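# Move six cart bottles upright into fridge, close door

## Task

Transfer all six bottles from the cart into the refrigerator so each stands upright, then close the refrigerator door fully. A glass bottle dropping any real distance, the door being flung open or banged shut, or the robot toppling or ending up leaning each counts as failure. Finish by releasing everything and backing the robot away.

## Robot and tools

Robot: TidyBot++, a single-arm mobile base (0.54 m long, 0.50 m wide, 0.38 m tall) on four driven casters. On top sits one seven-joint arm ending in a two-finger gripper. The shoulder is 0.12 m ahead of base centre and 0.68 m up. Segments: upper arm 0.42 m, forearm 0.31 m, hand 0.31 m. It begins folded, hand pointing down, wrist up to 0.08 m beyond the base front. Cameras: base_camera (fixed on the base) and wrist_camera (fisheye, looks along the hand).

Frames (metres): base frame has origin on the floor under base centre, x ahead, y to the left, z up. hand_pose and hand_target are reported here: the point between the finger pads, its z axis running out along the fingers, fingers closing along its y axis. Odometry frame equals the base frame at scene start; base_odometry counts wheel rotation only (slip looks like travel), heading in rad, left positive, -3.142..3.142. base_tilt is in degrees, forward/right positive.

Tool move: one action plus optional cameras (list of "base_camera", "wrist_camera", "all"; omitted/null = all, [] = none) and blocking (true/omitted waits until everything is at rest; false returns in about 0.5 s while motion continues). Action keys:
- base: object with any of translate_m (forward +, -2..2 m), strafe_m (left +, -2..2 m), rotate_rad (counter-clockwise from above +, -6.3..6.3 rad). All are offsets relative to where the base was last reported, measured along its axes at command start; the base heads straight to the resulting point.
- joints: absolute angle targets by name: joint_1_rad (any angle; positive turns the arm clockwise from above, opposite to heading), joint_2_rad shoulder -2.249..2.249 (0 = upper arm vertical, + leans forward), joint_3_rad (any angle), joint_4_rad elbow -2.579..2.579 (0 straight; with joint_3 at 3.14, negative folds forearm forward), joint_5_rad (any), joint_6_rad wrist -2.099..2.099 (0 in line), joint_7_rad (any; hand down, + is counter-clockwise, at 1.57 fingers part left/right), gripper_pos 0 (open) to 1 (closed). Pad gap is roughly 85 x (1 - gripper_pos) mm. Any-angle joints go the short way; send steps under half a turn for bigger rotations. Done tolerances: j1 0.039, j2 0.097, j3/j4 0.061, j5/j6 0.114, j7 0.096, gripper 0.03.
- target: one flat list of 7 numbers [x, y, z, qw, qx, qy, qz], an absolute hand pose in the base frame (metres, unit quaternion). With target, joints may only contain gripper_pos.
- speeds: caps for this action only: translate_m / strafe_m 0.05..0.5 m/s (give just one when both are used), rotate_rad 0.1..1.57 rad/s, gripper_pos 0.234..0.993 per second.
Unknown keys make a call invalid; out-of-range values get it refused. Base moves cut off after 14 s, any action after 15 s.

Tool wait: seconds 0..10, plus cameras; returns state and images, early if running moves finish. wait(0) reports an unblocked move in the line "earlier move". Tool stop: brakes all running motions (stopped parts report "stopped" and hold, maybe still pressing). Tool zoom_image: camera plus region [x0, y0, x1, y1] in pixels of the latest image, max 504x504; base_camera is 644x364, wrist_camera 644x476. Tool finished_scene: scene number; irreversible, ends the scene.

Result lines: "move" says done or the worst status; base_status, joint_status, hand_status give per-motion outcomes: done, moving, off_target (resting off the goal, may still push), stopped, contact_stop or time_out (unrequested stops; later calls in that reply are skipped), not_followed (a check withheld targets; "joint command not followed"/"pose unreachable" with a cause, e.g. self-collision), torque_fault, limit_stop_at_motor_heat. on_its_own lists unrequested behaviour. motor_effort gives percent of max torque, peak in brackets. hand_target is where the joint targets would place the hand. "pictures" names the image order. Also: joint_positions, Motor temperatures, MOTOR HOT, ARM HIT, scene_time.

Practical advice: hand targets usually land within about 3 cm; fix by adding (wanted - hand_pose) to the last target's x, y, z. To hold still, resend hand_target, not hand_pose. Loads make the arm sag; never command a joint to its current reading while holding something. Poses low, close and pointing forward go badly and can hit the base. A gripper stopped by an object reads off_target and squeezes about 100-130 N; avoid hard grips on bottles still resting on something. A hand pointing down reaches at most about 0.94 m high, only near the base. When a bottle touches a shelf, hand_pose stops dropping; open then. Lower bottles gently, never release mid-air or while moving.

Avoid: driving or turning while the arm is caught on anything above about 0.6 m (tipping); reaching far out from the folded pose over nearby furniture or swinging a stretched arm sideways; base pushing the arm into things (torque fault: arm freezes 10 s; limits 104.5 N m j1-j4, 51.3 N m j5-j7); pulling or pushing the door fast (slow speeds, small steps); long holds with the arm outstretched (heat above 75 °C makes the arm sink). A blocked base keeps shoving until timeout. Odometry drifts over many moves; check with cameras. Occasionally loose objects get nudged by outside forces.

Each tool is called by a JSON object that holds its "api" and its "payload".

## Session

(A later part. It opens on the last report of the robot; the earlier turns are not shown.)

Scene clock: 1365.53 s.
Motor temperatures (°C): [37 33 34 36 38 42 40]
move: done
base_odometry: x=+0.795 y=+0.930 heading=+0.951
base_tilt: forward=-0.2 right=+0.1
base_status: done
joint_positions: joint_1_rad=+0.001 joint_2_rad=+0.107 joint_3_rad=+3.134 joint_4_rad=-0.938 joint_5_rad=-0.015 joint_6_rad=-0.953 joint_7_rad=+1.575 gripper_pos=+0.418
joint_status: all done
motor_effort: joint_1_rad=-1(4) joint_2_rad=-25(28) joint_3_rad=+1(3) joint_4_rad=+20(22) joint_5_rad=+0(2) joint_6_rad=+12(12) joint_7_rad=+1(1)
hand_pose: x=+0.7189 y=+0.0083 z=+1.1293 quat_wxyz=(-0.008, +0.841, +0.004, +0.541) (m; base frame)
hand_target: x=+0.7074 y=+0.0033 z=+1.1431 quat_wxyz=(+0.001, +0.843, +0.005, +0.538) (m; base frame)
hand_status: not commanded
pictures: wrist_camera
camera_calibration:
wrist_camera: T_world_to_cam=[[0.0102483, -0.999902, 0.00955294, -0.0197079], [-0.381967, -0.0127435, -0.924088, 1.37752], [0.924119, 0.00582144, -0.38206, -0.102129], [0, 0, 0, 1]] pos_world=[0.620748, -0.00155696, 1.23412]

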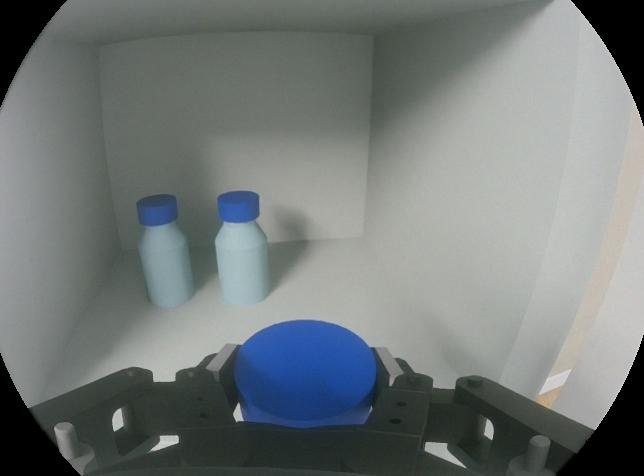

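{"api": "move", "payload": {"joints": {"joint_2_rad": 0.135}, "cameras": []}}

{"api": "move", "payload": {"base": {"translate_m": 0.2}, "speeds": {"translate_m": 0.15}, "cameras": ["wrist_camera"]}}

Scene clock: 1383.00 s.
Motor temperatures (°C): [37 33 34 36 38 42 40]
move: done
base_odometry: x=+0.795 y=+0.930 heading=+0.951
base_tilt: forward=-0.1 right=+0.1
base_status: not commanded
joint_positions: joint_1_rad=+0.001 joint_2_rad=+0.126 joint_3_rad=+3.134 joint_4_rad=-0.937 joint_5_rad=-0.015 joint_6_rad=-0.953 joint_7_rad=+1.575 gripper_pos=+0.418
joint_status: all done
motor_effort: joint_1_rad=+0(1) joint_2_rad=-26(27) joint_3_rad=+1(1) joint_4_rad=+20(21) joint_5_rad=+0(1) joint_6_rad=+11(11) joint_7_rad=+1(1)
hand_pose: x=+0.7272 y=+0.0083 z=+1.1186 quat_wxyz=(-0.008, +0.845, +0.003, +0.534) (m; base frame)
hand_target: x=+0.7210 y=+0.0033 z=+1.1252 quat_wxyz=(+0.001, +0.851, +0.005, +0.525) (m; base frame)
hand_status: not commanded
pictures: none
No camera images: "cameras" was empty.

Scene clock: 1384.93 s.
Motor temperatures (°C): [37 34 34 36 38 42 40]
move: done
base_odometry: x=+0.911 y=+1.093 heading=+0.951
base_tilt: forward=-0.2 right=+0.1
base_status: done
joint_positions: joint_1_rad=+0.001 joint_2_rad=+0.139 joint_3_rad=+3.134 joint_4_rad=-0.936 joint_5_rad=-0.015 joint_6_rad=-0.954 joint_7_rad=+1.575 gripper_pos=+0.418
joint_status: not commanded
motor_effort: joint_1_rad=+0(2) joint_2_rad=-26(30) joint_3_rad=+1(2) joint_4_rad=+21(22) joint_5_rad=+0(1) joint_6_rad=+11(12) joint_7_rad=+1(1)
hand_pose: x=+0.7326 y=+0.0083 z=+1.1104 quat_wxyz=(-0.008, +0.849, +0.003, +0.528) (m; base frame)
hand_target: x=+0.7210 y=+0.0033 z=+1.1252 quat_wxyz=(+0.001, +0.851, +0.005, +0.525) (m; base frame)
hand_status: not commanded
pictures: wrist_camera
camera_calibration:
wrist_camera: T_world_to_cam=[[0.0105716, -0.999902, 0.00918823, -0.0195171], [-0.411264, -0.0127234, -0.911427, 1.37272], [0.911455, 0.00585649, -0.411358, -0.0801884], [0, 0, 0, 1]] pos_world=[0.637844, -0.00157996, 1.21833]

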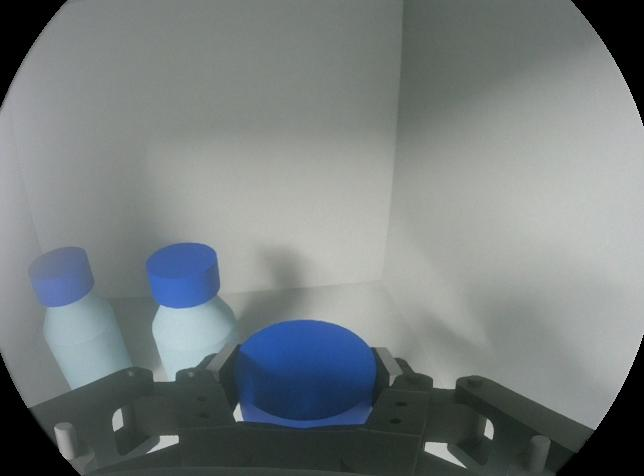

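{"api": "move", "payload": {"base": {"translate_m": 0.135, "strafe_m": -0.004}, "speeds": {"translate_m": 0.12}, "cameras": ["wrist_camera", "base_camera"]}}

Scene clock: 1394.97 s.
Motor temperatures (°C): [37 34 34 36 38 42 40]
move: done
base_odometry: x=+0.993 y=+1.201 heading=+0.952
base_tilt: forward=-0.1 right=+0.1
base_status: done
joint_positions: joint_1_rad=+0.001 joint_2_rad=+0.144 joint_3_rad=+3.134 joint_4_rad=-0.936 joint_5_rad=-0.015 joint_6_rad=-0.955 joint_7_rad=+1.575 gripper_pos=+0.418
joint_status: not commanded
motor_effort: joint_1_rad=+0(1) joint_2_rad=-26(30) joint_3_rad=+1(2) joint_4_rad=+20(21) joint_5_rad=+0(2) joint_6_rad=+11(12) joint_7_rad=+1(1)
hand_pose: x=+0.7348 y=+0.0083 z=+1.1072 quat_wxyz=(-0.009, +0.851, +0.003, +0.525) (m; base frame)
hand_target: x=+0.7210 y=+0.0033 z=+1.1252 quat_wxyz=(+0.001, +0.851, +0.005, +0.525) (m; base frame)
hand_status: not commanded
pictures: base_camera, wrist_camera
camera_calibration:
wrist_camera: T_world_to_cam=[[0.0106365, -0.999902, 0.00912908, -0.0194937], [-0.416455, -0.0127298, -0.909067, 1.37185], [0.909094, 0.00586744, -0.41655, -0.0759723], [0, 0, 0, 1]] pos_world=[0.640588, -0.00158256, 1.21564]

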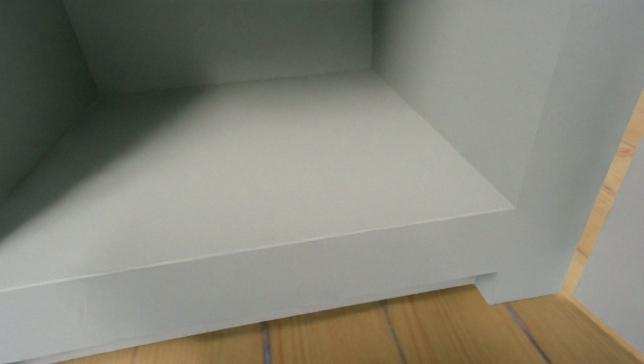

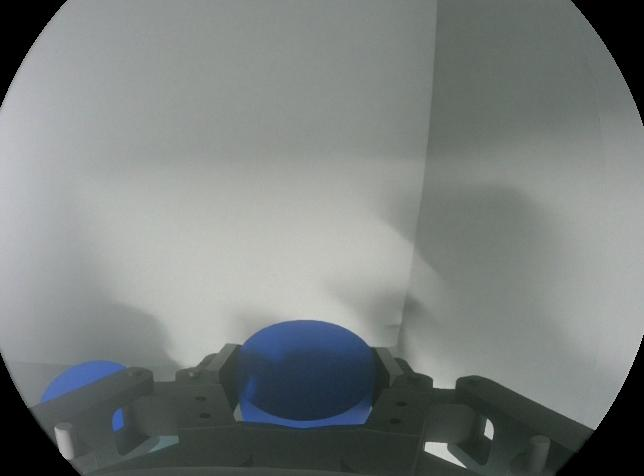

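{"api": "move", "payload": {"joints": {"joint_4_rad": -0.96, "joint_6_rad": -0.83}, "cameras": []}}

Scene clock: 1408.90 s.
Motor temperatures (°C): [37 34 34 37 38 42 40]
move: done
base_odometry: x=+0.993 y=+1.201 heading=+0.952
base_tilt: forward=-0.1 right=+0.1
base_status: not commanded
joint_positions: joint_1_rad=+0.001 joint_2_rad=+0.144 joint_3_rad=+3.134 joint_4_rad=-0.967 joint_5_rad=-0.015 joint_6_rad=-0.893 joint_7_rad=+1.575 gripper_pos=+0.418
joint_status: all done
motor_effort: joint_1_rad=-1(1) joint_2_rad=-27(28) joint_3_rad=+1(1) joint_4_rad=+21(21) joint_5_rad=-1(1) joint_6_rad=+11(12) joint_7_rad=+1(1)
hand_pose: x=+0.7435 y=+0.0082 z=+1.1071 quat_wxyz=(-0.008, +0.842, +0.003, +0.539) (m; base frame)
hand_target: x=+0.7470 y=+0.0034 z=+1.1348 quat_wxyz=(+0.001, +0.821, +0.005, +0.571) (m; base frame)
hand_status: not commanded
pictures: none
No camera images: "cameras" was empty.

{"api": "move", "payload": {"joints": {"joint_4_rad": -0.99, "joint_6_rad": -0.815}, "cameras": []}}

{"api": "move", "payload": {"joints": {"joint_4_rad": -1.005, "joint_6_rad": -0.808}, "cameras": []}}

Scene clock: 1414.40 s.
Motor temperatures (°C): [37 34 34 37 38 42 40]
move: done
base_odometry: x=+0.993 y=+1.201 heading=+0.952
base_tilt: forward=-0.2 right=+0.0
base_status: not commanded
joint_positions: joint_1_rad=+0.001 joint_2_rad=+0.144 joint_3_rad=+3.134 joint_4_rad=-0.994 joint_5_rad=-0.015 joint_6_rad=-0.892 joint_7_rad=+1.575 gripper_pos=+0.418
joint_status: all done
motor_effort: joint_1_rad=-1(1) joint_2_rad=-27(28) joint_3_rad=+1(1) joint_4_rad=+21(22) joint_5_rad=+0(1) joint_6_rad=+11(12) joint_7_rad=+0(1)
hand_pose: x=+0.7436 y=+0.0082 z=+1.0922 quat_wxyz=(-0.008, +0.849, +0.003, +0.528) (m; base frame)
hand_target: x=+0.7495 y=+0.0034 z=+1.1219 quat_wxyz=(+0.001, +0.825, +0.005, +0.565) (m; base frame)
hand_status: not commanded
pictures: none
No camera images: "cameras" was empty.

Scene clock: 1414.97 s.
Motor temperatures (°C): [37 34 34 37 38 42 40]
move: done
base_odometry: x=+0.993 y=+1.201 heading=+0.952
base_tilt: forward=-0.1 right=+0.0
base_status: not commanded
joint_positions: joint_1_rad=+0.001 joint_2_rad=+0.144 joint_3_rad=+3.134 joint_4_rad=-1.007 joint_5_rad=-0.015 joint_6_rad=-0.892 joint_7_rad=+1.575 gripper_pos=+0.418
joint_status: all done
motor_effort: joint_1_rad=+0(1) joint_2_rad=-27(28) joint_3_rad=+2(2) joint_4_rad=+21(22) joint_5_rad=+0(1) joint_6_rad=+11(12) joint_7_rad=+1(1)
hand_pose: x=+0.7435 y=+0.0082 z=+1.0851 quat_wxyz=(-0.008, +0.853, +0.003, +0.522) (m; base frame)
hand_target: x=+0.7506 y=+0.0034 z=+1.1154 quat_wxyz=(+0.001, +0.827, +0.005, +0.562) (m; base frame)
hand_status: not commanded
pictures: none
No camera images: "cameras" was empty.

{"api": "move", "payload": {"joints": {"joint_4_rad": -1.015, "joint_6_rad": -0.78}, "cameras": []}}

{"api": "move", "payload": {"joints": {"joint_4_rad": -1.025, "joint_6_rad": -0.775}, "cameras": []}}

Scene clock: 1422.20 s.
Motor temperatures (°C): [37 34 34 37 38 42 40]
move: done
base_odometry: x=+0.993 y=+1.201 heading=+0.952
base_tilt: forward=-0.2 right=+0.0
base_status: not commanded
joint_positions: joint_1_rad=+0.001 joint_2_rad=+0.144 joint_3_rad=+3.134 joint_4_rad=-1.016 joint_5_rad=-0.015 joint_6_rad=-0.867 joint_7_rad=+1.575 gripper_pos=+0.418
joint_status: all done
motor_effort: joint_1_rad=+0(1) joint_2_rad=-26(28) joint_3_rad=+1(1) joint_4_rad=+21(21) joint_5_rad=+0(1) joint_6_rad=+11(12) joint_7_rad=+1(1)
hand_pose: x=+0.7468 y=+0.0082 z=+1.0866 quat_wxyz=(-0.008, +0.849, +0.003, +0.529) (m; base frame)
hand_target: x=+0.7539 y=+0.0034 z=+1.1177 quat_wxyz=(+0.001, +0.822, +0.005, +0.569) (m; base frame)
hand_status: not commanded
pictures: none
No camera images: "cameras" was empty.

Scene clock: 1422.73 s.
Motor temperatures (°C): [37 34 34 37 38 42 40]
move: done
base_odometry: x=+0.993 y=+1.201 heading=+0.952
base_tilt: forward=-0.1 right=+0.0
base_status: not commanded
joint_positions: joint_1_rad=+0.001 joint_2_rad=+0.144 joint_3_rad=+3.134 joint_4_rad=-1.025 joint_5_rad=-0.015 joint_6_rad=-0.865 joint_7_rad=+1.575 gripper_pos=+0.418
joint_status: all done
motor_effort: joint_1_rad=-1(1) joint_2_rad=-27(28) joint_3_rad=+1(1) joint_4_rad=+21(22) joint_5_rad=+1(1) joint_6_rad=+11(12) joint_7_rad=+1(1)
hand_pose: x=+0.7470 y=+0.0082 z=+1.0820 quat_wxyz=(-0.008, +0.851, +0.003, +0.526) (m; base frame)
hand_target: x=+0.7547 y=+0.0034 z=+1.1134 quat_wxyz=(+0.001, +0.823, +0.005, +0.567) (m; base frame)
hand_status: not commanded
pictures: none
No camera images: "cameras" was empty.

{"api": "move", "payload": {"joints": {"joint_4_rad": -1.033, "joint_6_rad": -0.765}, "cameras": []}}

{"api": "move", "payload": {"joints": {"joint_4_rad": -1.041, "joint_6_rad": -0.757}, "cameras": []}}

{"api": "move", "payload": {"joints": {"joint_4_rad": -1.049, "joint_6_rad": -0.75}, "cameras": ["wrist_camera"]}}

Scene clock: 1426.47 s.
Motor temperatures (°C): [37 34 34 37 38 42 40]
move: done
base_odometry: x=+0.993 y=+1.201 heading=+0.952
base_tilt: forward=-0.1 right=+0.1
base_status: not commanded
joint_positions: joint_1_rad=+0.001 joint_2_rad=+0.144 joint_3_rad=+3.134 joint_4_rad=-1.031 joint_5_rad=-0.015 joint_6_rad=-0.856 joint_7_rad=+1.575 gripper_pos=+0.418
joint_status: all done
motor_effort: joint_1_rad=+0(1) joint_2_rad=-27(28) joint_3_rad=+1(1) joint_4_rad=+21(21) joint_5_rad=+0(1) joint_6_rad=+10(12) joint_7_rad=+1(1)
hand_pose: x=+0.7482 y=+0.0081 z=+1.0814 quat_wxyz=(-0.008, +0.850, +0.003, +0.527) (m; base frame)
hand_target: x=+0.7559 y=+0.0034 z=+1.1117 quat_wxyz=(+0.001, +0.823, +0.005, +0.568) (m; base frame)
hand_status: not commanded
pictures: none
No camera images: "cameras" was empty.

Scene clock: 1426.97 s.
Motor temperatures (°C): [37 34 34 37 38 42 40]
move: done
base_odometry: x=+0.993 y=+1.201 heading=+0.952
base_tilt: forward=-0.1 right=+0.1
base_status: not commanded
joint_positions: joint_1_rad=+0.001 joint_2_rad=+0.144 joint_3_rad=+3.134 joint_4_rad=-1.036 joint_5_rad=-0.015 joint_6_rad=-0.846 joint_7_rad=+1.575 gripper_pos=+0.418
joint_status: all done
motor_effort: joint_1_rad=-1(1) joint_2_rad=-26(27) joint_3_rad=+1(1) joint_4_rad=+20(21) joint_5_rad=-1(1) joint_6_rad=+10(11) joint_7_rad=+0(1)
hand_pose: x=+0.7494 y=+0.0081 z=+1.0812 quat_wxyz=(-0.008, +0.848, +0.003, +0.529) (m; base frame)
hand_target: x=+0.7569 y=+0.0034 z=+1.1093 quat_wxyz=(+0.001, +0.823, +0.005, +0.568) (m; base frame)
hand_status: not commanded
pictures: none
No camera images: "cameras" was empty.

Scene clock: 1427.47 s.
Motor temperatures (°C): [37 34 34 37 38 42 40]
move: done
base_odometry: x=+0.993 y=+1.201 heading=+0.952
base_tilt: forward=-0.1 right=+0.1
base_status: not commanded
joint_positions: joint_1_rad=+0.001 joint_2_rad=+0.144 joint_3_rad=+3.134 joint_4_rad=-1.040 joint_5_rad=-0.015 joint_6_rad=-0.837 joint_7_rad=+1.575 gripper_pos=+0.418
joint_status: all done
motor_effort: joint_1_rad=+0(1) joint_2_rad=-26(26) joint_3_rad=+1(1) joint_4_rad=+20(21) joint_5_rad=+1(1) joint_6_rad=+10(10) joint_7_rad=+1(1)
hand_pose: x=+0.7506 y=+0.0081 z=+1.0811 quat_wxyz=(-0.008, +0.847, +0.003, +0.531) (m; base frame)
hand_target: x=+0.7577 y=+0.0034 z=+1.1067 quat_wxyz=(+0.001, +0.823, +0.005, +0.568) (m; base frame)
hand_status: not commanded
pictures: wrist_camera
camera_calibration:
wrist_camera: T_world_to_cam=[[0.00888585, -0.999925, 0.00842071, -0.0175728], [-0.404461, -0.0112954, -0.914486, 1.35152], [0.914512, 0.00472014, -0.404531, -0.118292], [0, 0, 0, 1]] pos_world=[0.654971, -0.00174715, 1.18824]

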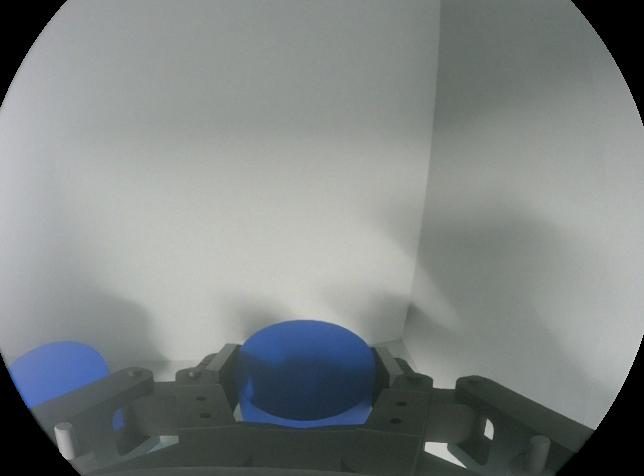

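{"api": "move", "payload": {"joints": {"joint_4_rad": -1.06}, "cameras": []}}

{"api": "move", "payload": {"joints": {"joint_4_rad": -1.07, "joint_6_rad": -0.745}, "cameras": []}}

Scene clock: 1433.97 s.
Motor temperatures (°C): [37 34 34 36 38 42 40]
move: done
base_odometry: x=+0.992 y=+1.201 heading=+0.952
base_tilt: forward=-0.2 right=+0.1
base_status: not commanded
joint_positions: joint_1_rad=+0.001 joint_2_rad=+0.144 joint_3_rad=+3.134 joint_4_rad=-1.044 joint_5_rad=-0.015 joint_6_rad=-0.831 joint_7_rad=+1.575 gripper_pos=+0.418
joint_status: all done
motor_effort: joint_1_rad=+0(1) joint_2_rad=-24(25) joint_3_rad=+1(1) joint_4_rad=+19(20) joint_5_rad=+0(1) joint_6_rad=+9(9) joint_7_rad=+1(1)
hand_pose: x=+0.7513 y=+0.0081 z=+1.0809 quat_wxyz=(-0.008, +0.847, +0.002, +0.532) (m; base frame)
hand_target: x=+0.7578 y=+0.0034 z=+1.1003 quat_wxyz=(+0.001, +0.826, +0.005, +0.563) (m; base frame)
hand_status: not commanded
pictures: none
No camera images: "cameras" was empty.

Scene clock: 1434.47 s.
Motor temperatures (°C): [37 34 34 36 38 42 40]
move: done
base_odometry: x=+0.992 y=+1.201 heading=+0.952
base_tilt: forward=-0.2 right=+0.1
base_status: not commanded
joint_positions: joint_1_rad=+0.001 joint_2_rad=+0.143 joint_3_rad=+3.134 joint_4_rad=-1.049 joint_5_rad=-0.015 joint_6_rad=-0.822 joint_7_rad=+1.575 gripper_pos=+0.418
joint_status: all done
motor_effort: joint_1_rad=-1(1) joint_2_rad=-23(24) joint_3_rad=+1(1) joint_4_rad=+18(20) joint_5_rad=+0(1) joint_6_rad=+8(9) joint_7_rad=+1(1)
hand_pose: x=+0.7523 y=+0.0081 z=+1.0808 quat_wxyz=(-0.008, +0.845, +0.002, +0.534) (m; base frame)
hand_target: x=+0.7583 y=+0.0034 z=+1.0959 quat_wxyz=(+0.001, +0.828, +0.005, +0.561) (m; base frame)
hand_status: not commanded
pictures: none
No camera images: "cameras" was empty.

{"api": "move", "payload": {"joints": {"gripper_pos": 0.08}, "speeds": {"gripper_pos": 0.234}, "cameras": []}}

{"api": "move", "payload": {"base": {"translate_m": -0.15}, "speeds": {"translate_m": 0.15}, "cameras": ["wrist_camera"]}}

Scene clock: 1441.93 s.
Motor temperatures (°C): [37 34 34 36 38 42 40]
move: done
base_odometry: x=+0.992 y=+1.201 heading=+0.952
base_tilt: forward=-0.2 right=+0.1
base_status: not commanded
joint_positions: joint_1_rad=+0.001 joint_2_rad=+0.143 joint_3_rad=+3.134 joint_4_rad=-1.050 joint_5_rad=-0.015 joint_6_rad=-0.820 joint_7_rad=+1.575 gripper_pos=+0.080
joint_status: all done
motor_effort: joint_1_rad=-1(1) joint_2_rad=-23(24) joint_3_rad=+1(2) joint_4_rad=+18(18) joint_5_rad=-1(1) joint_6_rad=+8(9) joint_7_rad=+1(2)
hand_pose: x=+0.7526 y=+0.0080 z=+1.0810 quat_wxyz=(-0.008, +0.845, +0.002, +0.535) (m; base frame)
hand_target: x=+0.7583 y=+0.0034 z=+1.0959 quat_wxyz=(+0.001, +0.828, +0.005, +0.561) (m; base frame)
hand_status: not commanded
pictures: none
No camera images: "cameras" was empty.

Scene clock: 1443.53 s.
Motor temperatures (°C): [37 34 34 36 38 42 40]
move: done
base_odometry: x=+0.905 y=+1.079 heading=+0.952
base_tilt: forward=-0.2 right=+0.1
base_status: done
joint_positions: joint_1_rad=+0.001 joint_2_rad=+0.138 joint_3_rad=+3.134 joint_4_rad=-1.051 joint_5_rad=-0.015 joint_6_rad=-0.818 joint_7_rad=+1.575 gripper_pos=+0.080
joint_status: not commanded
motor_effort: joint_1_rad=-1(1) joint_2_rad=-23(29) joint_3_rad=+1(2) joint_4_rad=+18(19) joint_5_rad=+0(1) joint_6_rad=+8(9) joint_7_rad=+1(1)
hand_pose: x=+0.7505 y=+0.0080 z=+1.0845 quat_wxyz=(-0.008, +0.843, +0.002, +0.537) (m; base frame)
hand_target: x=+0.7583 y=+0.0034 z=+1.0959 quat_wxyz=(+0.001, +0.828, +0.005, +0.561) (m; base frame)
hand_status: not commanded
pictures: wrist_camera
camera_calibration:
wrist_camera: T_world_to_cam=[[0.00847974, -0.999929, 0.00840068, -0.0173175], [-0.390592, -0.0110457, -0.920498, 1.35073], [0.920525, 0.00452435, -0.390657, -0.136357], [0, 0, 0, 1]] pos_world=[0.653249, -0.00177967, 1.19022]

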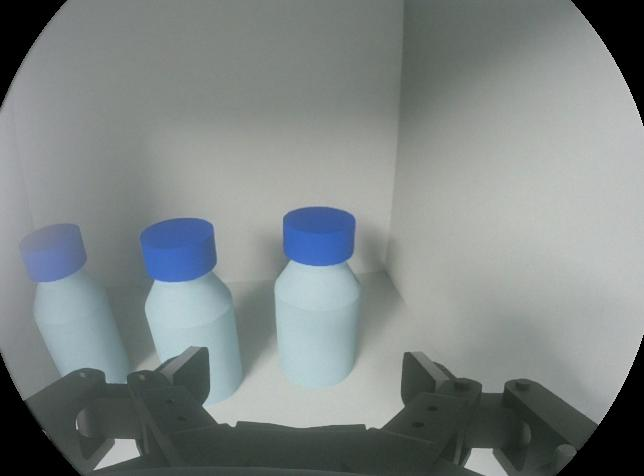

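{"api": "move", "payload": {"base": {"translate_m": -0.881, "strafe_m": -0.278}, "speeds": {"translate_m": 0.4}, "cameras": []}}

{"api": "move", "payload": {"base": {"rotate_rad": -2.169}, "speeds": {"rotate_rad": 0.8}, "joints": {"joint_2_rad": 0.11, "joint_4_rad": -1.545, "joint_6_rad": -0.30, "gripper_pos": 0.0}, "cameras": ["wrist_camera"]}}

{"api": "zoom_image", "payload": {"camera": "wrist_camera", "region": [260, 140, 460, 340]}}

Scene clock: 1473.40 s.
Motor temperatures (°C): [37 34 34 36 38 42 40]
move: done
base_odometry: x=+0.620 y=+0.200 heading=+0.951
base_tilt: forward=-0.2 right=+0.1
base_status: done
joint_positions: joint_1_rad=+0.001 joint_2_rad=+0.136 joint_3_rad=+3.134 joint_4_rad=-1.051 joint_5_rad=-0.015 joint_6_rad=-0.817 joint_7_rad=+1.575 gripper_pos=+0.080
joint_status: not commanded
motor_effort: joint_1_rad=+0(1) joint_2_rad=-23(27) joint_3_rad=+1(2) joint_4_rad=+18(19) joint_5_rad=-1(1) joint_6_rad=+7(9) joint_7_rad=+1(2)
hand_pose: x=+0.7500 y=+0.0080 z=+1.0852 quat_wxyz=(-0.008, +0.843, +0.002, +0.538) (m; base frame)
hand_target: x=+0.7583 y=+0.0034 z=+1.0959 quat_wxyz=(+0.001, +0.828, +0.005, +0.561) (m; base frame)
hand_status: not commanded
pictures: none
No camera images: "cameras" was empty.

Scene clock: 1476.90 s.
Motor temperatures (°C): [37 34 34 36 38 42 40]
move: done
base_odometry: x=+0.620 y=+0.200 heading=-1.218
base_tilt: forward=-0.2 right=+0.1
base_status: done
joint_positions: joint_1_rad=+0.003 joint_2_rad=+0.136 joint_3_rad=+3.135 joint_4_rad=-1.524 joint_5_rad=-0.015 joint_6_rad=-0.375 joint_7_rad=+1.575 gripper_pos=+0.000
joint_status: all done
motor_effort: joint_1_rad=+0(4) joint_2_rad=-24(26) joint_3_rad=+1(3) joint_4_rad=+19(20) joint_5_rad=+0(1) joint_6_rad=+7(9) joint_7_rad=+1(1)
hand_pose: x=+0.7675 y=+0.0050 z=+0.9314 quat_wxyz=(-0.006, +0.851, -0.002, +0.525) (m; base frame)
hand_target: x=+0.7670 y=+0.0035 z=+0.9569 quat_wxyz=(+0.001, +0.829, +0.005, +0.559) (m; base frame)
hand_status: not commanded
pictures: wrist_camera
camera_calibration:
wrist_camera: T_world_to_cam=[[-0.00032688, -0.999972, 0.00750973, -0.0116318], [-0.416733, -0.00669035, -0.909004, 1.22573], [0.909029, -0.00342669, -0.416719, -0.178719], [0, 0, 0, 1]] pos_world=[0.67326, -0.00404333, 1.03981]

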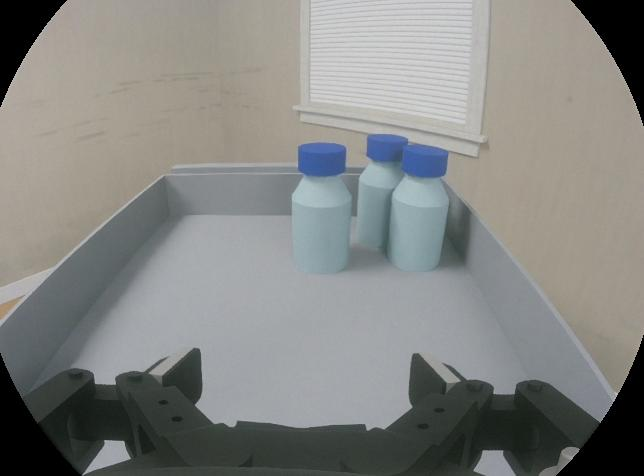

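Scaled by 2.520.

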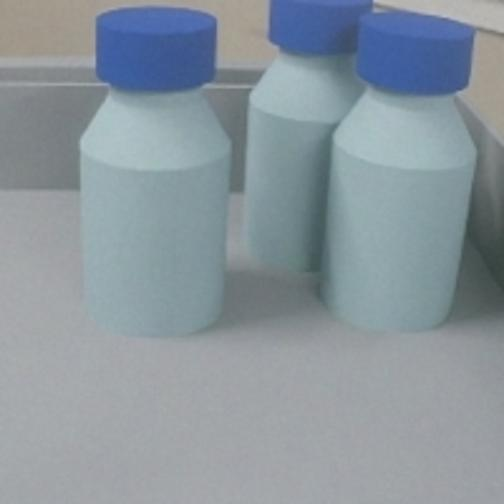

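{"api": "move", "payload": {"base": {"translate_m": 0.2, "strafe_m": -0.01}, "speeds": {"translate_m": 0.2}, "joints": {"joint_2_rad": 0.085}, "cameras": ["wrist_camera"]}}

{"api": "zoom_image", "payload": {"camera": "wrist_camera", "region": [220, 160, 440, 380]}}

Scene clock: 1489.60 s.
Motor temperatures (°C): [37 34 34 36 38 42 40]
move: done
base_odometry: x=+0.680 y=+0.008 heading=-1.218
base_tilt: forward=-0.2 right=+0.1
base_status: done
joint_positions: joint_1_rad=+0.003 joint_2_rad=+0.095 joint_3_rad=+3.135 joint_4_rad=-1.528 joint_5_rad=-0.015 joint_6_rad=-0.372 joint_7_rad=+1.575 gripper_pos=+0.000
joint_status: all done
motor_effort: joint_1_rad=-1(1) joint_2_rad=-22(25) joint_3_rad=+1(2) joint_4_rad=+19(20) joint_5_rad=+0(1) joint_6_rad=+8(9) joint_7_rad=+1(1)
hand_pose: x=+0.7563 y=+0.0050 z=+0.9565 quat_wxyz=(-0.006, +0.840, -0.002, +0.543) (m; base frame)
hand_target: x=+0.7599 y=+0.0035 z=+0.9730 quat_wxyz=(+0.001, +0.822, +0.005, +0.569) (m; base frame)
hand_status: not commanded
pictures: wrist_camera
camera_calibration:
wrist_camera: T_world_to_cam=[[-0.000675242, -0.999971, 0.00764118, -0.0116607], [-0.37969, -0.00681259, -0.925089, 1.23129], [0.925114, -0.00352594, -0.379674, -0.205686], [0, 0, 0, 1]] pos_world=[0.657782, -0.00399738, 1.06105]

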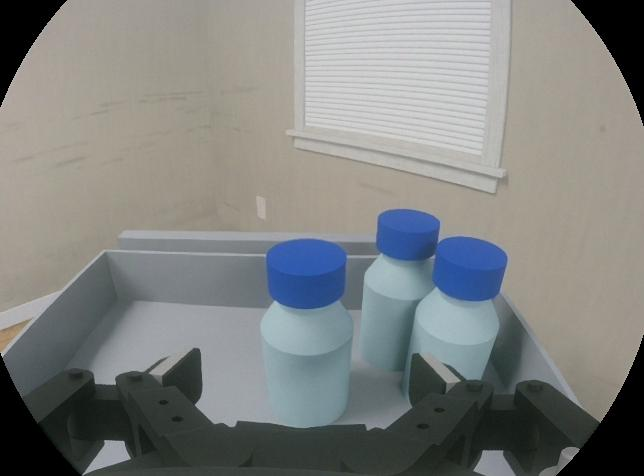

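Scaled by 2.291.

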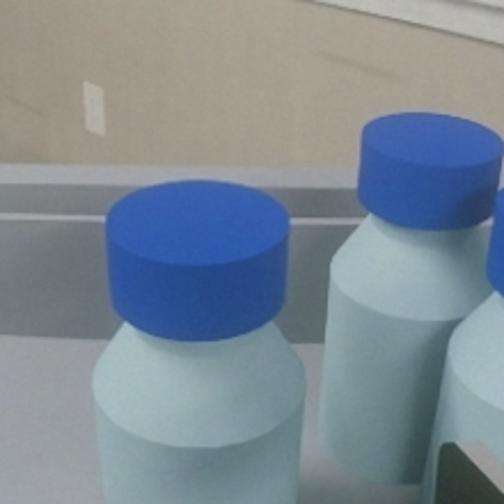

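{"api": "move", "payload": {"base": {"translate_m": 0.108, "strafe_m": 0.002}, "speeds": {"translate_m": 0.1}, "joints": {"joint_2_rad": 0.13}, "cameras": ["wrist_camera"]}}

Scene clock: 1497.00 s.
Motor temperatures (°C): [37 34 34 36 38 42 40]
move: done
base_odometry: x=+0.719 y=-0.093 heading=-1.219
base_tilt: forward=-0.1 right=+0.1
base_status: done
joint_positions: joint_1_rad=+0.003 joint_2_rad=+0.112 joint_3_rad=+3.135 joint_4_rad=-1.529 joint_5_rad=-0.015 joint_6_rad=-0.371 joint_7_rad=+1.575 gripper_pos=+0.000
joint_status: all done
motor_effort: joint_1_rad=+0(1) joint_2_rad=-23(25) joint_3_rad=+2(2) joint_4_rad=+19(19) joint_5_rad=-1(1) joint_6_rad=+8(9) joint_7_rad=+1(1)
hand_pose: x=+0.7610 y=+0.0050 z=+0.9446 quat_wxyz=(-0.006, +0.845, -0.002, +0.535) (m; base frame)
hand_target: x=+0.7724 y=+0.0035 z=+0.9439 quat_wxyz=(+0.001, +0.835, +0.005, +0.551) (m; base frame)
hand_status: not commanded
pictures: wrist_camera
camera_calibration:
wrist_camera: T_world_to_cam=[[-0.000555986, -0.999971, 0.00759418, -0.0116347], [-0.396308, -0.00675202, -0.918093, 1.22807], [0.918118, -0.00352008, -0.396293, -0.193453], [0, 0, 0, 1]] pos_world=[0.664302, -0.0040233, 1.05091]

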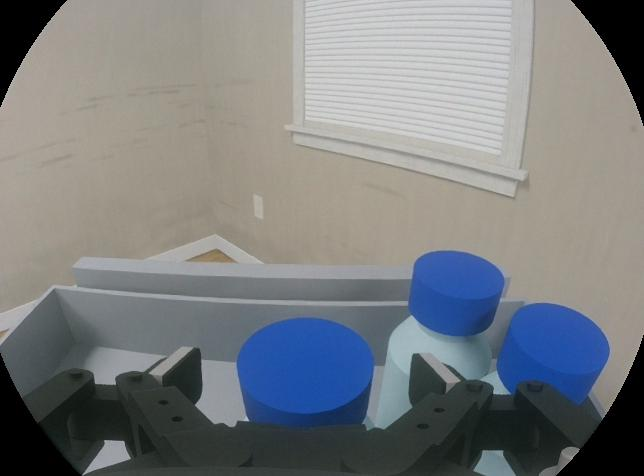

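{"api": "move", "payload": {"joints": {"gripper_pos": 0.46}, "speeds": {"gripper_pos": 0.234}, "cameras": []}}

{"api": "move", "payload": {"joints": {"joint_2_rad": 0.125, "joint_4_rad": -1.167, "joint_6_rad": -0.729}, "cameras": ["wrist_camera"]}}

Scene clock: 1504.57 s.
Motor temperatures (°C): [37 34 34 36 38 42 40]
move: off_target
base_odometry: x=+0.719 y=-0.093 heading=-1.219
base_tilt: forward=-0.1 right=+0.1
base_status: not commanded
joint_positions: joint_1_rad=+0.003 joint_2_rad=+0.112 joint_3_rad=+3.135 joint_4_rad=-1.529 joint_5_rad=-0.015 joint_6_rad=-0.371 joint_7_rad=+1.575 gripper_pos=+0.421
joint_status: gripper_pos off_target (ended at +0.421, target +0.460)
motor_effort: joint_1_rad=-1(1) joint_2_rad=-20(23) joint_3_rad=+1(1) joint_4_rad=+18(19) joint_5_rad=+0(2) joint_6_rad=+7(9) joint_7_rad=+1(2)
hand_pose: x=+0.7610 y=+0.0050 z=+0.9448 quat_wxyz=(-0.006, +0.845, -0.002, +0.535) (m; base frame)
hand_target: x=+0.7724 y=+0.0035 z=+0.9439 quat_wxyz=(+0.001, +0.835, +0.005, +0.551) (m; base frame)
hand_status: not commanded
pictures: none
No camera images: "cameras" was empty.

Scene clock: 1506.13 s.
Motor temperatures (°C): [37 34 34 36 38 42 40]
move: off_target
base_odometry: x=+0.719 y=-0.093 heading=-1.219
base_tilt: forward=-0.1 right=+0.0
base_status: not commanded
joint_positions: joint_1_rad=+0.003 joint_2_rad=+0.133 joint_3_rad=+3.135 joint_4_rad=-1.230 joint_5_rad=-0.015 joint_6_rad=-0.659 joint_7_rad=+1.575 gripper_pos=+0.421
joint_status: joint_4_rad off_target (ended at -1.230, target -1.167); the others done
motor_effort: joint_1_rad=-1(1) joint_2_rad=-28(31) joint_3_rad=+1(2) joint_4_rad=+22(24) joint_5_rad=-1(1) joint_6_rad=+12(13) joint_7_rad=+1(1)
hand_pose: x=+0.7624 y=+0.0061 z=+1.0281 quat_wxyz=(-0.007, +0.847, +0.000, +0.531) (m; base frame)
hand_target: x=+0.7539 y=+0.0034 z=+1.0503 quat_wxyz=(+0.001, +0.847, +0.005, +0.531) (m; base frame)
hand_status: not commanded
pictures: wrist_camera
camera_calibration:
wrist_camera: T_world_to_cam=[[0.00384014, -0.999962, 0.00776644, -0.0147378], [-0.404387, -0.008656, -0.914547, 1.30787], [0.91458, 0.000371344, -0.404405, -0.150661], [0, 0, 0, 1]] pos_world=[0.666733, -0.00336037, 1.13529]

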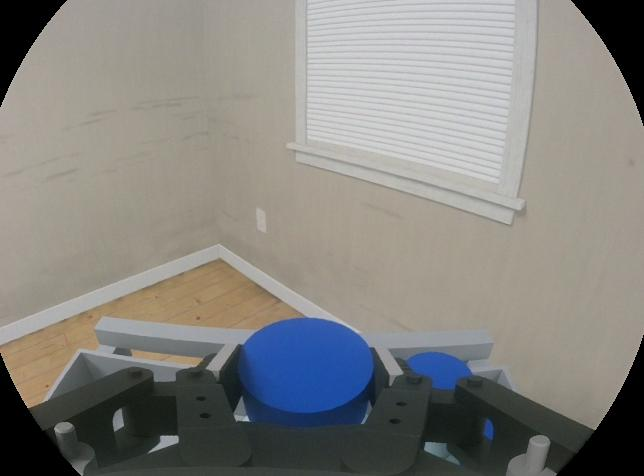

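{"api": "move", "payload": {"base": {"translate_m": -0.327, "strafe_m": 0.023}, "speeds": {"translate_m": 0.15}, "joints": {"joint_2_rad": 0.115, "joint_4_rad": -0.885, "joint_6_rad": -1.02}, "cameras": ["wrist_camera"]}}

{"api": "move", "payload": {"base": {"rotate_rad": 2.39}, "speeds": {"rotate_rad": 0.8}, "cameras": ["wrist_camera"]}}

{"api": "zoom_image", "payload": {"camera": "wrist_camera", "region": [200, 60, 440, 240]}}

Scene clock: 1516.40 s.
Motor temperatures (°C): [37 34 34 36 38 42 40]
move: done
base_odometry: x=+0.628 y=+0.222 heading=-1.219
base_tilt: forward=-0.2 right=+0.0
base_status: done
joint_positions: joint_1_rad=+0.003 joint_2_rad=+0.136 joint_3_rad=+3.135 joint_4_rad=-0.946 joint_5_rad=-0.015 joint_6_rad=-0.954 joint_7_rad=+1.575 gripper_pos=+0.421
joint_status: all done
motor_effort: joint_1_rad=-1(2) joint_2_rad=-26(33) joint_3_rad=+1(2) joint_4_rad=+21(23) joint_5_rad=+0(1) joint_6_rad=+12(12) joint_7_rad=+1(1)
hand_pose: x=+0.7318 y=+0.0068 z=+1.1067 quat_wxyz=(-0.008, +0.851, +0.002, +0.525) (m; base frame)
hand_target: x=+0.7122 y=+0.0033 z=+1.1345 quat_wxyz=(+0.001, +0.847, +0.005, +0.532) (m; base frame)
hand_status: not commanded
pictures: wrist_camera
camera_calibration:
wrist_camera: T_world_to_cam=[[0.00816805, -0.999924, 0.00922816, -0.0192385], [-0.417318, -0.011795, -0.908684, 1.37037], [0.908724, 0.00357111, -0.417382, -0.0723238], [0, 0, 0, 1]] pos_world=[0.637758, -0.00281524, 1.21522]

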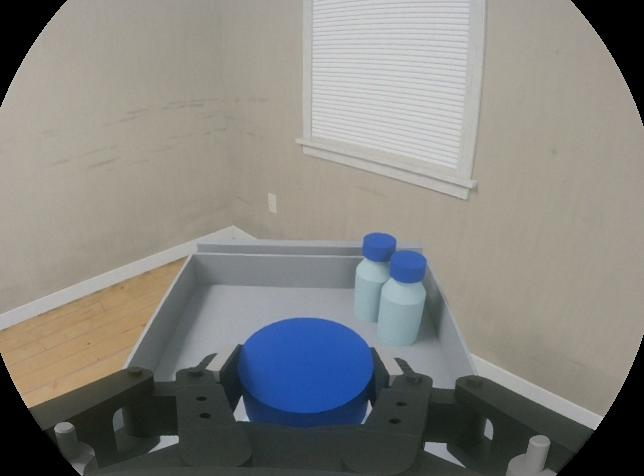

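Scene clock: 1520.23 s.
Motor temperatures (°C): [37 34 34 36 38 42 40]
move: done
base_odometry: x=+0.628 y=+0.222 heading=+1.171
base_tilt: forward=-0.2 right=+0.1
base_status: done
joint_positions: joint_1_rad=-0.004 joint_2_rad=+0.136 joint_3_rad=+3.135 joint_4_rad=-0.946 joint_5_rad=-0.015 joint_6_rad=-0.954 joint_7_rad=+1.575 gripper_pos=+0.421
joint_status: not commanded
motor_effort: joint_1_rad=-1(5) joint_2_rad=-27(28) joint_3_rad=+1(4) joint_4_rad=+21(21) joint_5_rad=-1(3) joint_6_rad=+11(13) joint_7_rad=+1(1)
hand_pose: x=+0.7318 y=+0.0112 z=+1.1067 quat_wxyz=(-0.010, +0.851, +0.005, +0.525) (m; base frame)
hand_target: x=+0.7122 y=+0.0033 z=+1.1345 quat_wxyz=(+0.001, +0.847, +0.005, +0.532) (m; base frame)
hand_status: not commanded
pictures: wrist_camera
camera_calibration:
wrist_camera: T_world_to_cam=[[0.0152582, -0.999838, 0.00949921, -0.0203508], [-0.417277, -0.0150008, -0.908656, 1.37035], [0.908651, 0.00990068, -0.417438, -0.0722418], [0, 0, 0, 1]] pos_world=[0.637767, 0.000924123, 1.21521]

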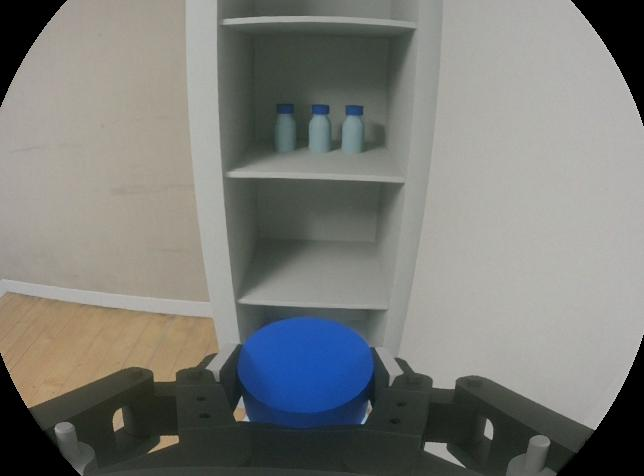

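Scaled by 2.100.

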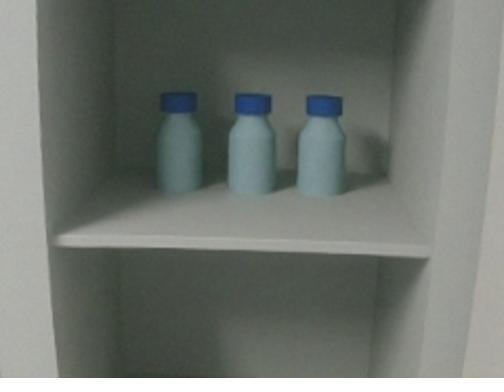

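{"api": "move", "payload": {"base": {"translate_m": 0.613, "strafe_m": 0.127, "rotate_rad": -0.22}, "speeds": {"translate_m": 0.3, "rotate_rad": 0.2}, "joints": {"joint_4_rad": -0.865}, "cameras": ["wrist_camera"]}}

{"api": "zoom_image", "payload": {"camera": "wrist_camera", "region": [120, 120, 420, 340]}}

Scene clock: 1542.47 s.
Motor temperatures (°C): [37 34 34 37 38 42 40]
move: done
base_odometry: x=+0.750 y=+0.837 heading=+0.951
base_tilt: forward=-0.1 right=+0.1
base_status: done
joint_positions: joint_1_rad=+0.002 joint_2_rad=+0.136 joint_3_rad=+3.136 joint_4_rad=-0.925 joint_5_rad=-0.015 joint_6_rad=-0.958 joint_7_rad=+1.575 gripper_pos=+0.421
joint_status: all done
motor_effort: joint_1_rad=+0(4) joint_2_rad=-27(30) joint_3_rad=+1(3) joint_4_rad=+21(22) joint_5_rad=+0(2) joint_6_rad=+11(12) joint_7_rad=+1(1)
hand_pose: x=+0.7310 y=+0.0070 z=+1.1171 quat_wxyz=(-0.008, +0.847, +0.003, +0.532) (m; base frame)
hand_target: x=+0.7114 y=+0.0033 z=+1.1453 quat_wxyz=(+0.001, +0.841, +0.005, +0.540) (m; base frame)
hand_status: not commanded
pictures: wrist_camera
camera_calibration:
wrist_camera: T_world_to_cam=[[0.00823669, -0.999919, 0.00973962, -0.0197656], [-0.402085, -0.0122297, -0.915521, 1.37599], [0.915565, 0.0036247, -0.402153, -0.0892475], [0, 0, 0, 1]] pos_world=[0.63514, -0.00261262, 1.22405]

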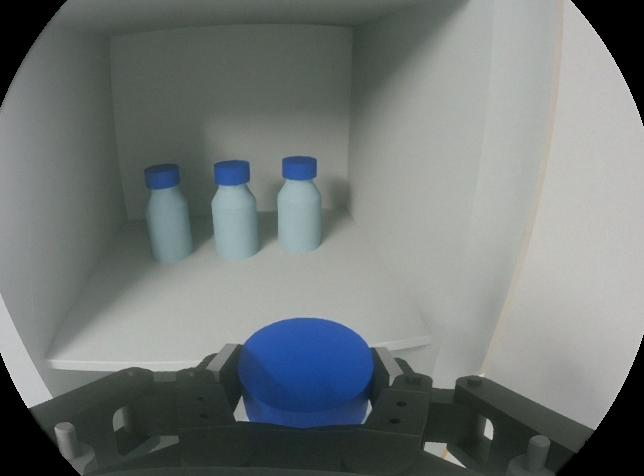

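Scaled by 1.680.

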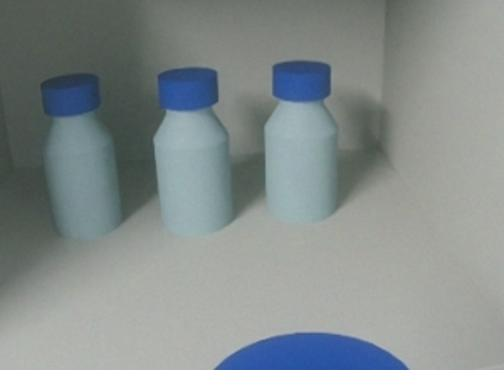

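{"api": "move", "payload": {"base": {"translate_m": 0.215}, "speeds": {"translate_m": 0.15}, "cameras": ["wrist_camera"]}}

Scene clock: 1554.07 s.
Motor temperatures (°C): [37 34 34 37 38 42 40]
move: done
base_odometry: x=+0.875 y=+1.012 heading=+0.951
base_tilt: forward=-0.1 right=+0.1
base_status: done
joint_positions: joint_1_rad=+0.002 joint_2_rad=+0.136 joint_3_rad=+3.136 joint_4_rad=-0.924 joint_5_rad=-0.015 joint_6_rad=-0.959 joint_7_rad=+1.575 gripper_pos=+0.421
joint_status: not commanded
motor_effort: joint_1_rad=+0(2) joint_2_rad=-27(32) joint_3_rad=+1(2) joint_4_rad=+21(22) joint_5_rad=+0(2) joint_6_rad=+12(12) joint_7_rad=+1(2)
hand_pose: x=+0.7307 y=+0.0070 z=+1.1176 quat_wxyz=(-0.008, +0.846, +0.003, +0.532) (m; base frame)
hand_target: x=+0.7114 y=+0.0033 z=+1.1453 quat_wxyz=(+0.001, +0.841, +0.005, +0.540) (m; base frame)
hand_status: not commanded
pictures: wrist_camera
camera_calibration:
wrist_camera: T_world_to_cam=[[0.00824054, -0.999919, 0.00975038, -0.0197804], [-0.401622, -0.0122392, -0.915724, 1.37619], [0.915769, 0.00363009, -0.40169, -0.0893745], [0, 0, 0, 1]] pos_world=[0.634716, -0.00261086, 1.2245]

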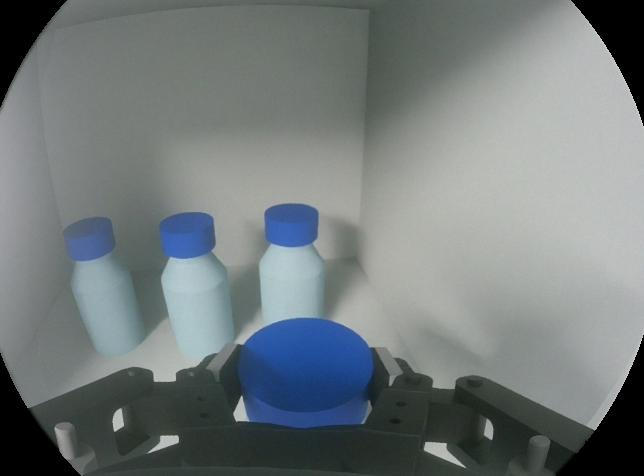

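{"api": "move", "payload": {"base": {"translate_m": 0.118, "strafe_m": -0.003}, "speeds": {"translate_m": 0.12}, "joints": {"joint_4_rad": -0.92, "joint_6_rad": -0.85}, "cameras": ["wrist_camera"]}}

Scene clock: 1561.60 s.
Motor temperatures (°C): [37 34 34 37 38 42 40]
move: done
base_odometry: x=+0.945 y=+1.107 heading=+0.951
base_tilt: forward=-0.2 right=+0.0
base_status: done
joint_positions: joint_1_rad=+0.002 joint_2_rad=+0.135 joint_3_rad=+3.136 joint_4_rad=-0.938 joint_5_rad=-0.015 joint_6_rad=-0.899 joint_7_rad=+1.575 gripper_pos=+0.421
joint_status: all done
motor_effort: joint_1_rad=+0(1) joint_2_rad=-27(31) joint_3_rad=+1(2) joint_4_rad=+21(22) joint_5_rad=+0(1) joint_6_rad=+11(14) joint_7_rad=+1(1)
hand_pose: x=+0.7385 y=+0.0069 z=+1.1274 quat_wxyz=(-0.008, +0.834, +0.002, +0.552) (m; base frame)
hand_target: x=+0.7336 y=+0.0033 z=+1.1641 quat_wxyz=(+0.001, +0.809, +0.005, +0.588) (m; base frame)
hand_status: not commanded
pictures: wrist_camera
camera_calibration:
wrist_camera: T_world_to_cam=[[0.00696935, -0.999931, 0.00950646, -0.018871], [-0.358189, -0.0113722, -0.93358, 1.37633], [0.933623, 0.00310133, -0.358243, -0.154838], [0, 0, 0, 1]] pos_world=[0.637677, -0.00273768, 1.22962]

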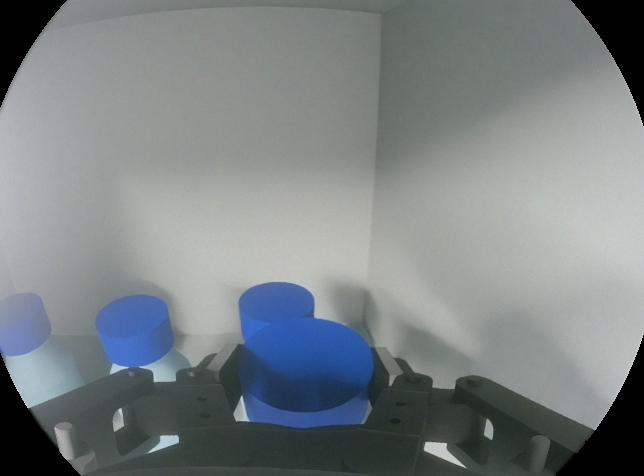

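{"api": "move", "payload": {"joints": {"joint_4_rad": -0.985, "joint_6_rad": -0.84}, "cameras": []}}

{"api": "move", "payload": {"joints": {"joint_4_rad": -1.01, "joint_6_rad": -0.80}, "cameras": []}}

Scene clock: 1567.53 s.
Motor temperatures (°C): [37 35 34 37 38 42 40]
move: done
base_odometry: x=+0.945 y=+1.107 heading=+0.951
base_tilt: forward=-0.1 right=+0.1
base_status: not commanded
joint_positions: joint_1_rad=+0.002 joint_2_rad=+0.135 joint_3_rad=+3.136 joint_4_rad=-0.995 joint_5_rad=-0.015 joint_6_rad=-0.899 joint_7_rad=+1.575 gripper_pos=+0.421
joint_status: all done
motor_effort: joint_1_rad=+0(1) joint_2_rad=-27(29) joint_3_rad=+1(1) joint_4_rad=+21(23) joint_5_rad=+0(1) joint_6_rad=+11(13) joint_7_rad=+1(1)
hand_pose: x=+0.7393 y=+0.0069 z=+1.0952 quat_wxyz=(-0.008, +0.849, +0.002, +0.528) (m; base frame)
hand_target: x=+0.7377 y=+0.0034 z=+1.1300 quat_wxyz=(+0.001, +0.825, +0.005, +0.565) (m; base frame)
hand_status: not commanded
pictures: none
No camera images: "cameras" was empty.

Scene clock: 1568.17 s.
Motor temperatures (°C): [37 35 34 37 38 42 40]
move: done
base_odometry: x=+0.945 y=+1.107 heading=+0.951
base_tilt: forward=-0.2 right=+0.1
base_status: not commanded
joint_positions: joint_1_rad=+0.002 joint_2_rad=+0.135 joint_3_rad=+3.136 joint_4_rad=-1.016 joint_5_rad=-0.015 joint_6_rad=-0.880 joint_7_rad=+1.575 gripper_pos=+0.421
joint_status: all done
motor_effort: joint_1_rad=+0(1) joint_2_rad=-27(28) joint_3_rad=+1(1) joint_4_rad=+21(22) joint_5_rad=+0(1) joint_6_rad=+12(13) joint_7_rad=+1(1)
hand_pose: x=+0.7417 y=+0.0069 z=+1.0884 quat_wxyz=(-0.008, +0.850, +0.002, +0.527) (m; base frame)
hand_target: x=+0.7428 y=+0.0034 z=+1.1274 quat_wxyz=(+0.001, +0.821, +0.005, +0.571) (m; base frame)
hand_status: not commanded
pictures: none
No camera images: "cameras" was empty.

{"api": "move", "payload": {"joints": {"joint_4_rad": -1.022, "joint_6_rad": -0.782}, "cameras": []}}

{"api": "move", "payload": {"joints": {"joint_4_rad": -1.032, "joint_6_rad": -0.772}, "cameras": []}}

{"api": "move", "payload": {"joints": {"joint_4_rad": -1.042, "joint_6_rad": -0.762}, "cameras": []}}

Scene clock: 1573.83 s.
Motor temperatures (°C): [37 35 34 37 38 42 40]
move: done
base_odometry: x=+0.945 y=+1.107 heading=+0.951
base_tilt: forward=-0.2 right=+0.1
base_status: not commanded
joint_positions: joint_1_rad=+0.002 joint_2_rad=+0.135 joint_3_rad=+3.136 joint_4_rad=-1.026 joint_5_rad=-0.015 joint_6_rad=-0.870 joint_7_rad=+1.575 gripper_pos=+0.421
joint_status: all done
motor_effort: joint_1_rad=-1(1) joint_2_rad=-27(28) joint_3_rad=+1(1) joint_4_rad=+21(22) joint_5_rad=+0(1) joint_6_rad=+12(12) joint_7_rad=+1(1)
hand_pose: x=+0.7429 y=+0.0068 z=+1.0854 quat_wxyz=(-0.008, +0.850, +0.002, +0.527) (m; base frame)
hand_target: x=+0.7451 y=+0.0034 z=+1.1257 quat_wxyz=(+0.001, +0.819, +0.005, +0.574) (m; base frame)
hand_status: not commanded
pictures: none
No camera images: "cameras" was empty.

Scene clock: 1574.33 s.
Motor temperatures (°C): [37 35 34 37 38 42 40]
move: done
base_odometry: x=+0.945 y=+1.107 heading=+0.951
base_tilt: forward=-0.1 right=+0.1
base_status: not commanded
joint_positions: joint_1_rad=+0.002 joint_2_rad=+0.135 joint_3_rad=+3.136 joint_4_rad=-1.031 joint_5_rad=-0.015 joint_6_rad=-0.861 joint_7_rad=+1.575 gripper_pos=+0.421
joint_status: all done
motor_effort: joint_1_rad=+0(1) joint_2_rad=-26(27) joint_3_rad=+1(2) joint_4_rad=+21(21) joint_5_rad=+0(1) joint_6_rad=+11(12) joint_7_rad=+1(1)
hand_pose: x=+0.7441 y=+0.0068 z=+1.0852 quat_wxyz=(-0.008, +0.849, +0.002, +0.529) (m; base frame)
hand_target: x=+0.7464 y=+0.0034 z=+1.1229 quat_wxyz=(+0.001, +0.819, +0.005, +0.574) (m; base frame)
hand_status: not commanded
pictures: none
No camera images: "cameras" was empty.

Scene clock: 1574.83 s.
Motor temperatures (°C): [37 35 34 37 38 42 40]
move: done
base_odometry: x=+0.945 y=+1.107 heading=+0.951
base_tilt: forward=-0.1 right=+0.1
base_status: not commanded
joint_positions: joint_1_rad=+0.002 joint_2_rad=+0.135 joint_3_rad=+3.136 joint_4_rad=-1.037 joint_5_rad=-0.015 joint_6_rad=-0.850 joint_7_rad=+1.575 gripper_pos=+0.421
joint_status: all done
motor_effort: joint_1_rad=+0(1) joint_2_rad=-26(27) joint_3_rad=+0(1) joint_4_rad=+20(21) joint_5_rad=+0(1) joint_6_rad=+10(12) joint_7_rad=+1(1)
hand_pose: x=+0.7455 y=+0.0068 z=+1.0850 quat_wxyz=(-0.008, +0.847, +0.002, +0.531) (m; base frame)
hand_target: x=+0.7477 y=+0.0034 z=+1.1200 quat_wxyz=(+0.001, +0.819, +0.005, +0.574) (m; base frame)
hand_status: not commanded
pictures: none
No camera images: "cameras" was empty.

{"api": "move", "payload": {"joints": {"joint_4_rad": -1.056, "joint_6_rad": -0.752}, "cameras": []}}

{"api": "move", "payload": {"joints": {"joint_4_rad": -1.068, "joint_6_rad": -0.747}, "cameras": []}}

Scene clock: 1578.93 s.
Motor temperatures (°C): [37 35 34 37 38 42 40]
move: done
base_odometry: x=+0.945 y=+1.107 heading=+0.951
base_tilt: forward=-0.1 right=+0.1
base_status: not commanded
joint_positions: joint_1_rad=+0.002 joint_2_rad=+0.135 joint_3_rad=+3.136 joint_4_rad=-1.044 joint_5_rad=-0.015 joint_6_rad=-0.836 joint_7_rad=+1.575 gripper_pos=+0.421
joint_status: all done
motor_effort: joint_1_rad=-1(1) joint_2_rad=-24(26) joint_3_rad=+1(1) joint_4_rad=+19(20) joint_5_rad=+0(1) joint_6_rad=+10(10) joint_7_rad=+1(1)
hand_pose: x=+0.7471 y=+0.0068 z=+1.0848 quat_wxyz=(-0.008, +0.846, +0.002, +0.534) (m; base frame)
hand_target: x=+0.7490 y=+0.0034 z=+1.1148 quat_wxyz=(+0.001, +0.820, +0.005, +0.572) (m; base frame)
hand_status: not commanded
pictures: none
No camera images: "cameras" was empty.

Scene clock: 1579.43 s.
Motor temperatures (°C): [37 35 34 37 38 42 40]
move: done
base_odometry: x=+0.945 y=+1.107 heading=+0.951
base_tilt: forward=-0.1 right=+0.1
base_status: not commanded
joint_positions: joint_1_rad=+0.002 joint_2_rad=+0.134 joint_3_rad=+3.136 joint_4_rad=-1.050 joint_5_rad=-0.015 joint_6_rad=-0.827 joint_7_rad=+1.575 gripper_pos=+0.421
joint_status: all done
motor_effort: joint_1_rad=+0(1) joint_2_rad=-23(25) joint_3_rad=+1(1) joint_4_rad=+19(20) joint_5_rad=+0(1) joint_6_rad=+9(12) joint_7_rad=+1(1)
hand_pose: x=+0.7477 y=+0.0067 z=+1.0847 quat_wxyz=(-0.008, +0.844, +0.002, +0.536) (m; base frame)
hand_target: x=+0.7497 y=+0.0034 z=+1.1092 quat_wxyz=(+0.001, +0.822, +0.005, +0.569) (m; base frame)
hand_status: not commanded
pictures: none
No camera images: "cameras" was empty.

{"api": "move", "payload": {"joints": {"gripper_pos": 0.08}, "speeds": {"gripper_pos": 0.234}, "cameras": []}}

{"api": "move", "payload": {"base": {"translate_m": -0.15}, "speeds": {"translate_m": 0.15}, "cameras": ["wrist_camera"]}}

Scene clock: 1586.33 s.
Motor temperatures (°C): [37 35 34 37 38 42 40]
move: done
base_odometry: x=+0.945 y=+1.107 heading=+0.951
base_tilt: forward=-0.1 right=+0.1
base_status: not commanded
joint_positions: joint_1_rad=+0.002 joint_2_rad=+0.134 joint_3_rad=+3.136 joint_4_rad=-1.051 joint_5_rad=-0.015 joint_6_rad=-0.822 joint_7_rad=+1.575 gripper_pos=+0.080
joint_status: all done
motor_effort: joint_1_rad=+0(2) joint_2_rad=-23(24) joint_3_rad=+1(2) joint_4_rad=+18(19) joint_5_rad=+0(1) joint_6_rad=+8(9) joint_7_rad=+1(2)
hand_pose: x=+0.7485 y=+0.0067 z=+1.0860 quat_wxyz=(-0.008, +0.843, +0.002, +0.538) (m; base frame)
hand_target: x=+0.7497 y=+0.0034 z=+1.1092 quat_wxyz=(+0.001, +0.822, +0.005, +0.569) (m; base frame)
hand_status: not commanded
pictures: none
No camera images: "cameras" was empty.

Scene clock: 1587.93 s.
Motor temperatures (°C): [37 35 34 37 38 42 40]
move: done
base_odometry: x=+0.858 y=+0.984 heading=+0.951
base_tilt: forward=-0.2 right=+0.1
base_status: done
joint_positions: joint_1_rad=+0.002 joint_2_rad=+0.122 joint_3_rad=+3.136 joint_4_rad=-1.051 joint_5_rad=-0.015 joint_6_rad=-0.820 joint_7_rad=+1.575 gripper_pos=+0.080
joint_status: not commanded
motor_effort: joint_1_rad=+0(1) joint_2_rad=-22(28) joint_3_rad=+1(2) joint_4_rad=+18(19) joint_5_rad=+0(1) joint_6_rad=+8(8) joint_7_rad=+1(1)
hand_pose: x=+0.7438 y=+0.0067 z=+1.0938 quat_wxyz=(-0.008, +0.839, +0.002, +0.543) (m; base frame)
hand_target: x=+0.7497 y=+0.0034 z=+1.1092 quat_wxyz=(+0.001, +0.822, +0.005, +0.569) (m; base frame)
hand_status: not commanded
pictures: wrist_camera
camera_calibration:
wrist_camera: T_world_to_cam=[[0.0061352, -0.999941, 0.00901808, -0.0175873], [-0.377782, -0.0106676, -0.925833, 1.35299], [0.925874, 0.0022733, -0.377825, -0.144545], [0, 0, 0, 1]] pos_world=[0.645076, -0.00282437, 1.19819]

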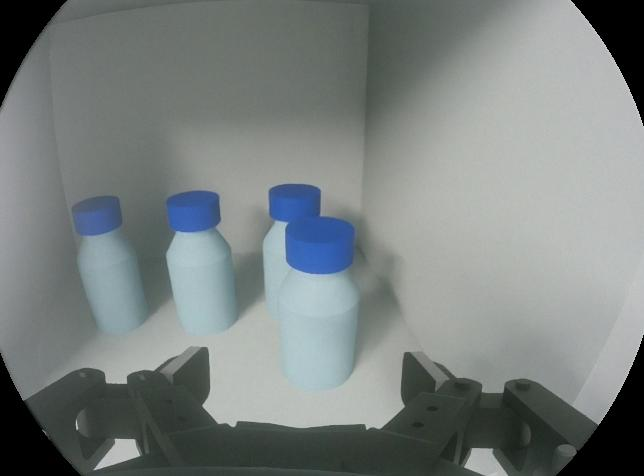

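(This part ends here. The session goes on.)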